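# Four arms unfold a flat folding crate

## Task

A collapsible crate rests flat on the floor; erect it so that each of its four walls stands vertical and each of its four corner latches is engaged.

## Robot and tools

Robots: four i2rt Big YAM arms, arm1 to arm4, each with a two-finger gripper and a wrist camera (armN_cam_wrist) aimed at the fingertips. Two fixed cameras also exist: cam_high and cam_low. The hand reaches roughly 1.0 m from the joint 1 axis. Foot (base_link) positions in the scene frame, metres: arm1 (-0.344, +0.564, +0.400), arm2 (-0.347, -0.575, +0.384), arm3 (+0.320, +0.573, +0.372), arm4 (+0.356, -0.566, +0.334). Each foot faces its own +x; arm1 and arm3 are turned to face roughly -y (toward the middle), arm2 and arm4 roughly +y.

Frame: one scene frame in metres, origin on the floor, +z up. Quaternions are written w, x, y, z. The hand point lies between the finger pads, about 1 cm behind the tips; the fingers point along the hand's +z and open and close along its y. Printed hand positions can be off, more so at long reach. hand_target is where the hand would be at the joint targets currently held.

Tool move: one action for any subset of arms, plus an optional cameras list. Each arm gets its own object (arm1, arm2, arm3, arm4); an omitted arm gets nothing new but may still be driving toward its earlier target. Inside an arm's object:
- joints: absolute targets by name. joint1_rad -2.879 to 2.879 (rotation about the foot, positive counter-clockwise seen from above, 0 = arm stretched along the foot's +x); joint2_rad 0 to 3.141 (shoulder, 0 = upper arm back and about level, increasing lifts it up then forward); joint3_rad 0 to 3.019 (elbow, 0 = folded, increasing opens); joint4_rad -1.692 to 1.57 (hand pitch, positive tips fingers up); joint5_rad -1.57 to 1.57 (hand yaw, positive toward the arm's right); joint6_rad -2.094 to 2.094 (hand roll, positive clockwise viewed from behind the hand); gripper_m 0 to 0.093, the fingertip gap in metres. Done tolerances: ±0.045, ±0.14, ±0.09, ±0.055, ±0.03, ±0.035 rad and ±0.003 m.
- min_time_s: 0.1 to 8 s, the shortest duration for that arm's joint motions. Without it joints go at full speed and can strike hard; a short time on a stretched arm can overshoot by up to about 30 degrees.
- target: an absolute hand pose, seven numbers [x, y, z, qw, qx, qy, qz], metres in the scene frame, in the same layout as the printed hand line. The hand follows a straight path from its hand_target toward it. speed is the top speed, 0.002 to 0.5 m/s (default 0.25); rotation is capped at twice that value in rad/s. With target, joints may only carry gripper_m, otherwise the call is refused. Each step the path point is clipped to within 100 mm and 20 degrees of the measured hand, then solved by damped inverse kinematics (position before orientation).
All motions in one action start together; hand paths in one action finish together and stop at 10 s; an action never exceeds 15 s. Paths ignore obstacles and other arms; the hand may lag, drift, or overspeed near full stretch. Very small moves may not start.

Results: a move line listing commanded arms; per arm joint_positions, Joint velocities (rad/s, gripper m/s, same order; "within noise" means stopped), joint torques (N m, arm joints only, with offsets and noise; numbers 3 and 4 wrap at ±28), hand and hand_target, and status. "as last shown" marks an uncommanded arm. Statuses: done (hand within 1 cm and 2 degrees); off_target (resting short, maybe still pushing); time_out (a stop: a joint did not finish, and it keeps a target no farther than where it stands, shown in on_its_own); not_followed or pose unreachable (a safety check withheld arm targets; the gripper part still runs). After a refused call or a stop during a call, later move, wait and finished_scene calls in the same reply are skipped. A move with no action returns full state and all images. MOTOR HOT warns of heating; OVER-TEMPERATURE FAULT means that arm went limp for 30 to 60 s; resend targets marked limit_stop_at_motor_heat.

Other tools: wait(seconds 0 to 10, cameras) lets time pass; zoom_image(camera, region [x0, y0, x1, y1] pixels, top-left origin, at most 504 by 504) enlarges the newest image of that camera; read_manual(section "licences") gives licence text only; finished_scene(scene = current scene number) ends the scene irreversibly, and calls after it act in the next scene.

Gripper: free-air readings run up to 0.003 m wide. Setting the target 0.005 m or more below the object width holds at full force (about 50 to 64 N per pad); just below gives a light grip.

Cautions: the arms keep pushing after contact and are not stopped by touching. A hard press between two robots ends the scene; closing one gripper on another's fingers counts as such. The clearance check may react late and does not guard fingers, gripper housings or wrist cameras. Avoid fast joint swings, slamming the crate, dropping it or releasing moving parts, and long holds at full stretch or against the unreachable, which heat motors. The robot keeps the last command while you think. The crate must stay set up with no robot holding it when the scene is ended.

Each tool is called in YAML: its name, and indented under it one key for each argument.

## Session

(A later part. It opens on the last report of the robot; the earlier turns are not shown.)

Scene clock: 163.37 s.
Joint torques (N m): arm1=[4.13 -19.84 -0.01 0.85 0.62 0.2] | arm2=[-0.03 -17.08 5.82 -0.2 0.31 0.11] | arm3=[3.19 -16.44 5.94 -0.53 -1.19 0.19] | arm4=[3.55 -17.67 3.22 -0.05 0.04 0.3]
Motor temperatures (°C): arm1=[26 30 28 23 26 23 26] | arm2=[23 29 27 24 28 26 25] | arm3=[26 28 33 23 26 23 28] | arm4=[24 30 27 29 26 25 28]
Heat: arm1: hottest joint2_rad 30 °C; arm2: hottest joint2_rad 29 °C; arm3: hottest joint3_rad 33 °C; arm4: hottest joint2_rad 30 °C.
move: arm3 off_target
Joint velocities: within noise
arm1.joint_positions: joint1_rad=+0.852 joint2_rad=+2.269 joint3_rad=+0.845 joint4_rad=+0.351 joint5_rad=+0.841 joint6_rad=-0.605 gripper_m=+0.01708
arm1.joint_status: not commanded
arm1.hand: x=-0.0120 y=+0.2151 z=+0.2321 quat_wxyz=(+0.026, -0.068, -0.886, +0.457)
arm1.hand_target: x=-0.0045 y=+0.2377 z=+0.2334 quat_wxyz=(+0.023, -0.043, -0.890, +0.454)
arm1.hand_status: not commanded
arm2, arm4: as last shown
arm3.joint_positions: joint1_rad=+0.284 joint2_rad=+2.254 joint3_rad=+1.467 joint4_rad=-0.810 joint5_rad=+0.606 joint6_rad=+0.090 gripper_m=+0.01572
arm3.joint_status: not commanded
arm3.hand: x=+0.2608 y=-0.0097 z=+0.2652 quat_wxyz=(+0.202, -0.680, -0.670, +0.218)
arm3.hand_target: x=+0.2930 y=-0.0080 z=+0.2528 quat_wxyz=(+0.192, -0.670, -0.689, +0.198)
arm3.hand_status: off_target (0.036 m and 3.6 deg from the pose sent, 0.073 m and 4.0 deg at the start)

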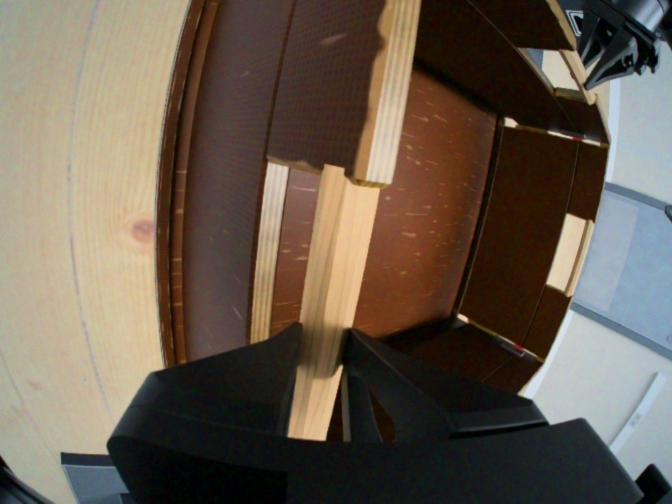

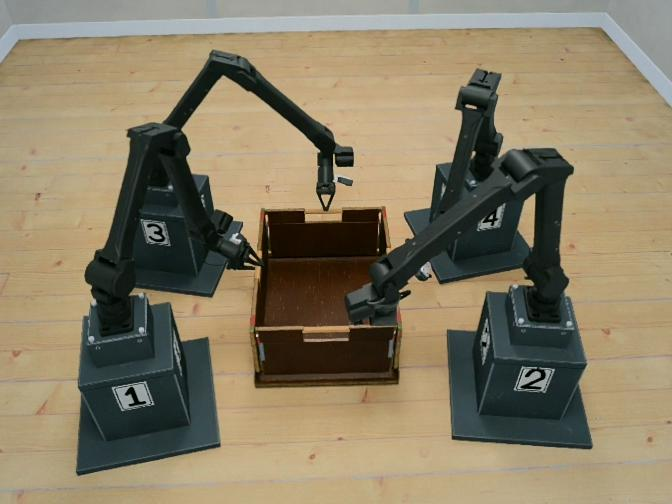

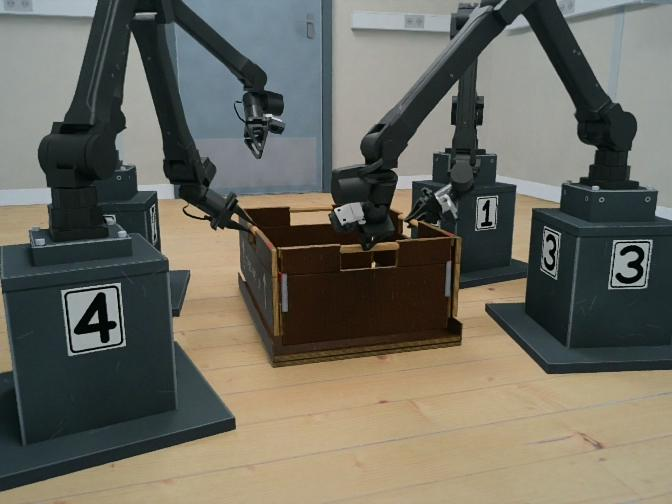

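move:
  arm3: {"target": [0.316, -0.009, 0.2515, -0.1921, 0.6701, 0.6892, -0.1976], "speed": 0.1}

move:
  arm3: {"target": [0.270, -0.010, 0.262, -0.1921, 0.6701, 0.6892, -0.1976], "speed": 0.13}
  arm1: {"target": [-0.006, 0.223, 0.234, -0.0222, 0.0435, 0.8899, -0.4535], "speed": 0.1}
  arm4: {"target": [-0.040, -0.205, 0.248, -0.4539, 0.8909, -0.0156, 0.0079], "speed": 0.1}

Scene clock: 166.67 s.
Joint torques (N m): arm1=[3.96 -19.08 0.01 0.94 0.63 0.2] | arm2=[-0.03 -17.08 5.85 -0.2 0.31 0.11] | arm3=[6.24 -16.79 6.35 -1.37 -1.16 0.42] | arm4=[3.55 -17.67 3.22 -0.05 0.04 0.29]
Motor temperatures (°C): arm1=[26 30 28 23 26 23 26] | arm2=[23 29 27 24 27 26 25] | arm3=[26 28 33 23 26 23 28] | arm4=[24 30 27 29 26 25 28]
Heat: arm1: hottest joint2_rad 30 °C; arm2: hottest joint2_rad 29 °C; arm3: hottest joint3_rad 33 °C; arm4: hottest joint2_rad 30 °C.
move: arm3 off_target
Joint velocities: within noise
arm1, arm2, arm4: as last shown
arm3.joint_positions: joint1_rad=+0.284 joint2_rad=+2.256 joint3_rad=+1.472 joint4_rad=-0.817 joint5_rad=+0.603 joint6_rad=+0.110 gripper_m=+0.01569
arm3.joint_status: not commanded
arm3.hand: x=+0.2612 y=-0.0099 z=+0.2653 quat_wxyz=(+0.201, -0.686, -0.664, +0.218)
arm3.hand_target: x=+0.3133 y=-0.0064 z=+0.2517 quat_wxyz=(+0.193, -0.670, -0.689, +0.198)
arm3.hand_status: off_target (0.057 m and 4.2 deg from the pose sent, 0.057 m and 3.6 deg at the start)
pictures: none

Scene clock: 167.63 s.
Joint torques (N m): arm1=[0.79 -19.78 0.81 1.83 0.11 -0.16] | arm2=[-0.03 -17.08 5.85 -0.18 0.31 0.11] | arm3=[0.03 -18.73 4.97 0.25 -0.68 -0.09] | arm4=[2.32 -17.2 4.3 0.47 -0.2 0.12]
Motor temperatures (°C): arm1=[26 30 28 23 26 23 26] | arm2=[23 29 27 24 27 26 25] | arm3=[26 28 32 23 26 23 28] | arm4=[24 30 26 29 26 25 28]
Heat: arm1: hottest joint2_rad 30 °C; arm2: hottest joint2_rad 29 °C; arm3: hottest joint3_rad 32 °C; arm4: hottest joint2_rad 30 °C.
move: arm1 off_target; arm3 off_target; arm4 done
Joint velocities: within noise
arm1.joint_positions: joint1_rad=+0.852 joint2_rad=+2.269 joint3_rad=+0.845 joint4_rad=+0.357 joint5_rad=+0.840 joint6_rad=-0.610 gripper_m=+0.01708
arm1.joint_status: not commanded
arm1.hand: x=-0.0110 y=+0.2146 z=+0.2325 quat_wxyz=(+0.025, -0.067, -0.886, +0.458)
arm1.hand_target: x=-0.0060 y=+0.2228 z=+0.2345 quat_wxyz=(+0.023, -0.044, -0.889, +0.455)
arm1.hand_status: off_target (0.010 m and 2.8 deg from the pose sent, 0.010 m and 2.9 deg at the start)
arm2: as last shown
arm3.joint_positions: joint1_rad=+0.279 joint2_rad=+2.254 joint3_rad=+1.472 joint4_rad=-0.817 joint5_rad=+0.592 joint6_rad=+0.081 gripper_m=+0.01569
arm3.joint_status: not commanded
arm3.hand: x=+0.2601 y=-0.0098 z=+0.2651 quat_wxyz=(+0.200, -0.679, -0.674, +0.211)
arm3.hand_target: x=+0.2702 y=-0.0101 z=+0.2623 quat_wxyz=(+0.191, -0.673, -0.686, +0.199)
arm3.hand_status: off_target (0.010 m and 2.7 deg from the pose sent, 0.009 m and 4.2 deg at the start)
arm4.joint_positions: joint1_rad=+0.853 joint2_rad=+2.090 joint3_rad=+0.928 joint4_rad=+0.153 joint5_rad=+0.825 joint6_rad=-0.705 gripper_m=+0.01627
arm4.joint_status: not commanded
arm4.hand: x=-0.0378 y=-0.1991 z=+0.2470 quat_wxyz=(-0.461, +0.887, -0.025, +0.011)
arm4.hand_target: x=-0.0395 y=-0.2046 z=+0.2484 quat_wxyz=(-0.455, +0.890, -0.016, +0.009)
arm4.hand_status: done (0.006 m and 1.5 deg from the pose sent, 0.005 m and 1.6 deg at the start)
pictures: none

move:
  arm1: {"joints": {"gripper_m": 0.05}}
  arm3: {"joints": {"gripper_m": 0.05}}
  arm4: {"joints": {"gripper_m": 0.05}}

move:
  arm1: {"target": [-0.006, 0.304, 0.295, -0.0222, 0.0435, 0.8899, -0.4535], "speed": 0.15}
  arm3: {"target": [0.334, -0.010, 0.365, -0.1921, 0.6701, 0.6892, -0.1976], "speed": 0.15}
  arm4: {"target": [-0.040, -0.290, 0.310, -0.4539, 0.8909, -0.0156, 0.0079], "speed": 0.15}
  cameras: ["all"]

Scene clock: 171.90 s.
Joint torques (N m): arm1=[0.73 -19.08 1.21 1.73 0.47 0.02] | arm2=[-0.03 -17.08 5.83 -0.2 0.31 0.11] | arm3=[0.32 -18.14 4.97 0.38 0.27 -0.04] | arm4=[2.02 -16.44 4.49 0.53 0.15 0.12]
Motor temperatures (°C): arm1=[26 30 27 23 26 23 26] | arm2=[23 29 27 24 27 26 25] | arm3=[26 28 32 23 26 23 28] | arm4=[24 30 26 29 26 25 28]
Heat: arm1: hottest joint2_rad 30 °C; arm2: hottest joint2_rad 29 °C; arm3: hottest joint3_rad 32 °C; arm4: hottest joint2_rad 30 °C.
move: arm1 done; arm3 done; arm4 done
Joint velocities: within noise
arm1.joint_positions: joint1_rad=+0.873 joint2_rad=+2.264 joint3_rad=+0.838 joint4_rad=+0.357 joint5_rad=+0.829 joint6_rad=-0.639 gripper_m=+0.04997
arm1.joint_status: all done
arm1.hand: x=-0.0048 y=+0.2240 z=+0.2321 quat_wxyz=(+0.025, -0.042, -0.890, +0.454)
arm1.hand_target: x=-0.0026 y=+0.2263 z=+0.2342 quat_wxyz=(+0.022, -0.035, -0.890, +0.454)
arm1.hand_status: not commanded
arm2: as last shown
arm3.joint_positions: joint1_rad=+0.289 joint2_rad=+2.254 joint3_rad=+1.472 joint4_rad=-0.825 joint5_rad=+0.559 joint6_rad=+0.061 gripper_m=+0.04989
arm3.joint_status: all done
arm3.hand: x=+0.2703 y=-0.0082 z=+0.2620 quat_wxyz=(+0.194, -0.672, -0.687, +0.195)
arm3.hand_target: x=+0.2765 y=-0.0086 z=+0.2615 quat_wxyz=(+0.192, -0.666, -0.694, +0.194)
arm3.hand_status: not commanded
arm4.joint_positions: joint1_rad=+0.864 joint2_rad=+2.082 joint3_rad=+0.926 joint4_rad=+0.152 joint5_rad=+0.807 joint6_rad=-0.705 gripper_m=+0.04995
arm4.joint_status: all done
arm4.hand: x=-0.0444 y=-0.2044 z=+0.2483 quat_wxyz=(-0.456, +0.890, -0.019, +0.002)
arm4.hand_target: x=-0.0438 y=-0.2092 z=+0.2473 quat_wxyz=(-0.453, +0.892, -0.010, +0.005)
arm4.hand_status: not commanded
pictures: none

Scene clock: 173.60 s.
Joint torques (N m): arm1=[0.09 -16.62 2.33 0.66 0.8 0.22] | arm2=[-0.03 -17.08 5.85 -0.2 0.31 0.11] | arm3=[-0.44 -18.2 8.61 -0.44 0.32 0.2] | arm4=[2.02 -13.92 5.5 0.2 0.47 0.35]
Motor temperatures (°C): arm1=[26 30 27 23 26 23 26] | arm2=[23 29 27 24 27 26 25] | arm3=[26 28 32 23 26 23 28] | arm4=[24 30 26 29 26 25 28]
Heat: arm1: hottest joint2_rad 30 °C; arm2: hottest joint2_rad 29 °C; arm3: hottest joint3_rad 32 °C; arm4: hottest joint2_rad 30 °C.
move: arm1 done; arm3 off_target; arm4 done
Joint velocities: within noise
arm1.joint_positions: joint1_rad=+1.051 joint2_rad=+2.037 joint3_rad=+0.723 joint4_rad=+0.060 joint5_rad=+0.898 joint6_rad=-0.392 gripper_m=+0.04997
arm1.joint_status: not commanded
arm1.hand: x=-0.0060 y=+0.3013 z=+0.2947 quat_wxyz=(+0.023, -0.041, -0.890, +0.454)
arm1.hand_target: x=-0.0064 y=+0.3034 z=+0.2953 quat_wxyz=(+0.022, -0.043, -0.890, +0.454)
arm1.hand_status: done (0.003 m and 0.2 deg from the pose sent, 0.102 m and 0.3 deg at the start)
arm2: as last shown
arm3.joint_positions: joint1_rad=+0.382 joint2_rad=+2.124 joint3_rad=+1.504 joint4_rad=-1.089 joint5_rad=+0.559 joint6_rad=+0.172 gripper_m=+0.04989
arm3.joint_status: not commanded
arm3.hand: x=+0.3217 y=+0.0068 z=+0.3474 quat_wxyz=(+0.212, -0.667, -0.690, +0.185)
arm3.hand_target: x=+0.3283 y=-0.0099 z=+0.3651 quat_wxyz=(+0.194, -0.673, -0.686, +0.197)
arm3.hand_status: off_target (0.027 m and 2.7 deg from the pose sent, 0.121 m and 0.5 deg at the start)
arm4.joint_positions: joint1_rad=+1.024 joint2_rad=+1.864 joint3_rad=+0.848 joint4_rad=-0.158 joint5_rad=+0.885 joint6_rad=-0.493 gripper_m=+0.04995
arm4.joint_status: not commanded
arm4.hand: x=-0.0409 y=-0.2828 z=+0.3131 quat_wxyz=(-0.456, +0.890, -0.016, +0.007)
arm4.hand_target: x=-0.0376 y=-0.2854 z=+0.3109 quat_wxyz=(-0.455, +0.890, -0.019, +0.010)
arm4.hand_status: done (0.008 m and 0.3 deg from the pose sent, 0.106 m and 0.9 deg at the start)
pictures: arm1_cam_wrist, arm2_cam_wrist, arm3_cam_wrist, arm4_cam_wrist, cam_high, cam_low

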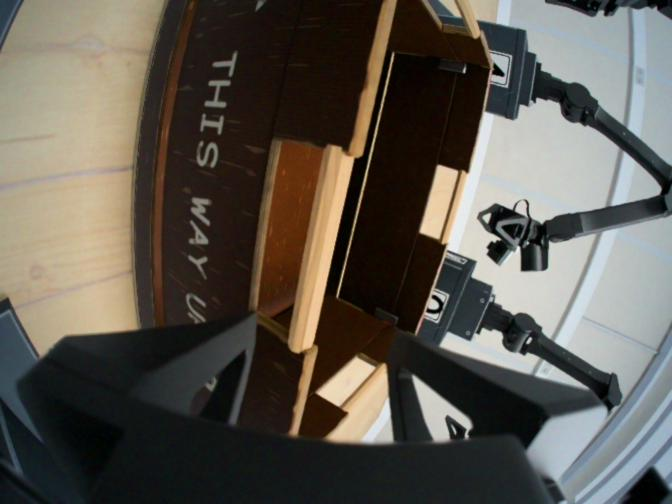

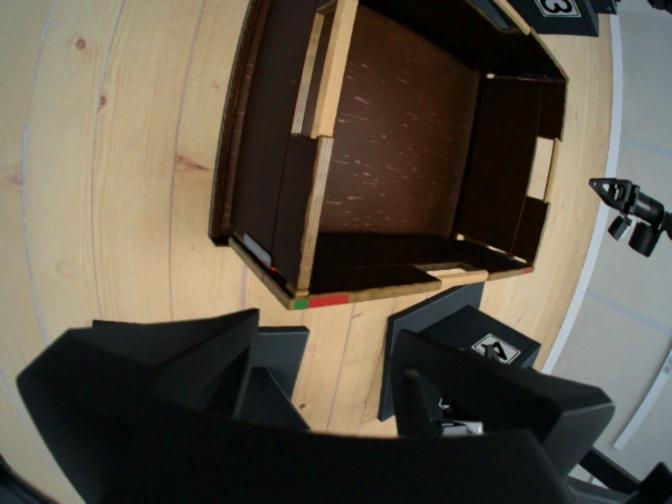

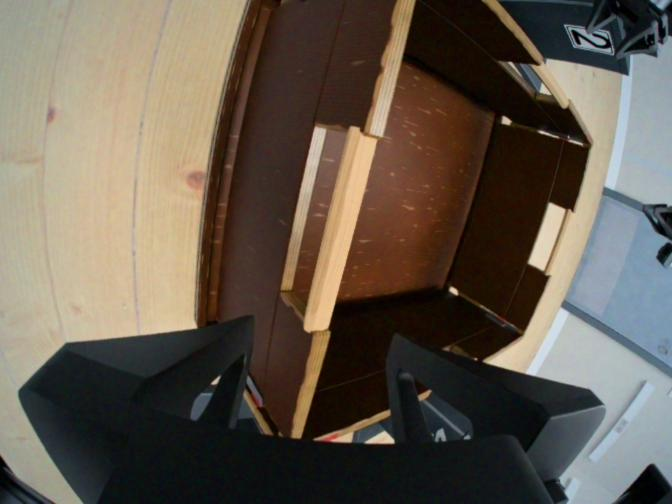

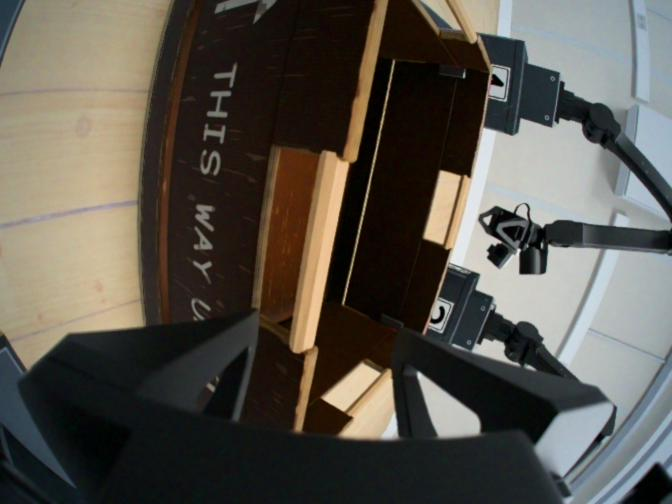

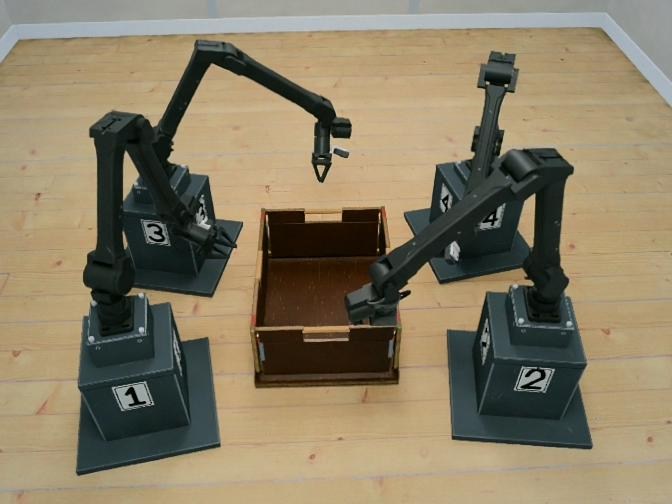

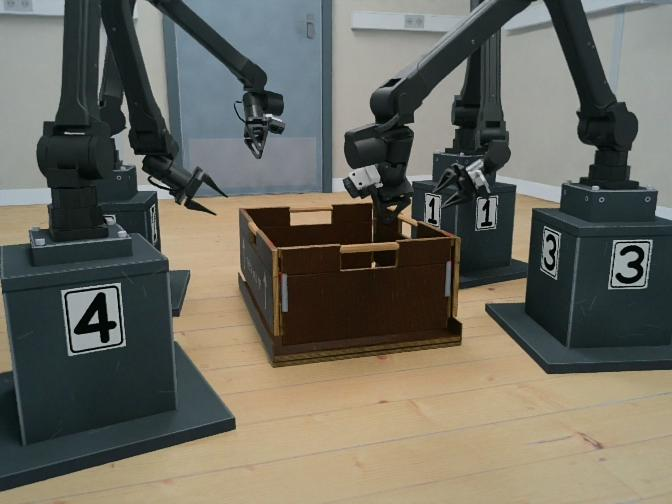

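zoom_image:
  camera: "cam_high"
  region: [240, 195, 415, 395]

zoom_image:
  camera: "arm2_cam_wrist"
  region: [210, 200, 350, 320]

zoom_image:
  camera: "cam_low"
  region: [230, 195, 470, 370]

Scaled by 2.520 from the camera's image (finer frame: 960x720).

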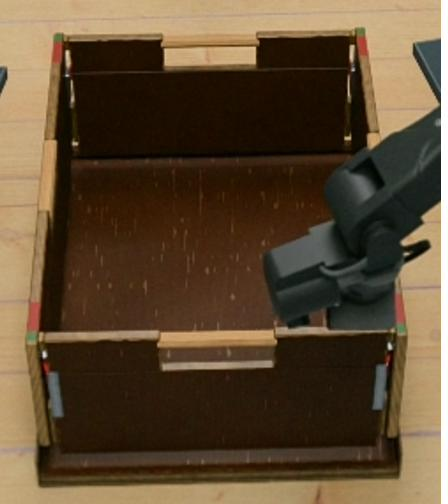

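Scaled by 3.600 from the camera's image (finer frame: 960x720).

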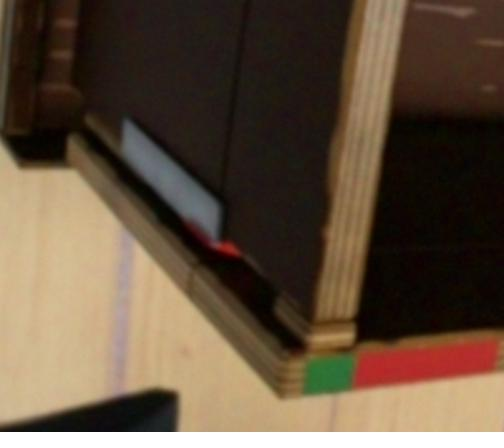

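Scaled by 2.100 from the camera's image (finer frame: 960x720).

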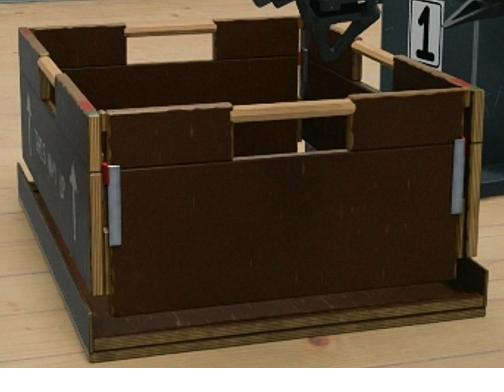

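finished_scene:
  scene: 2

The scene is finished: the task was done.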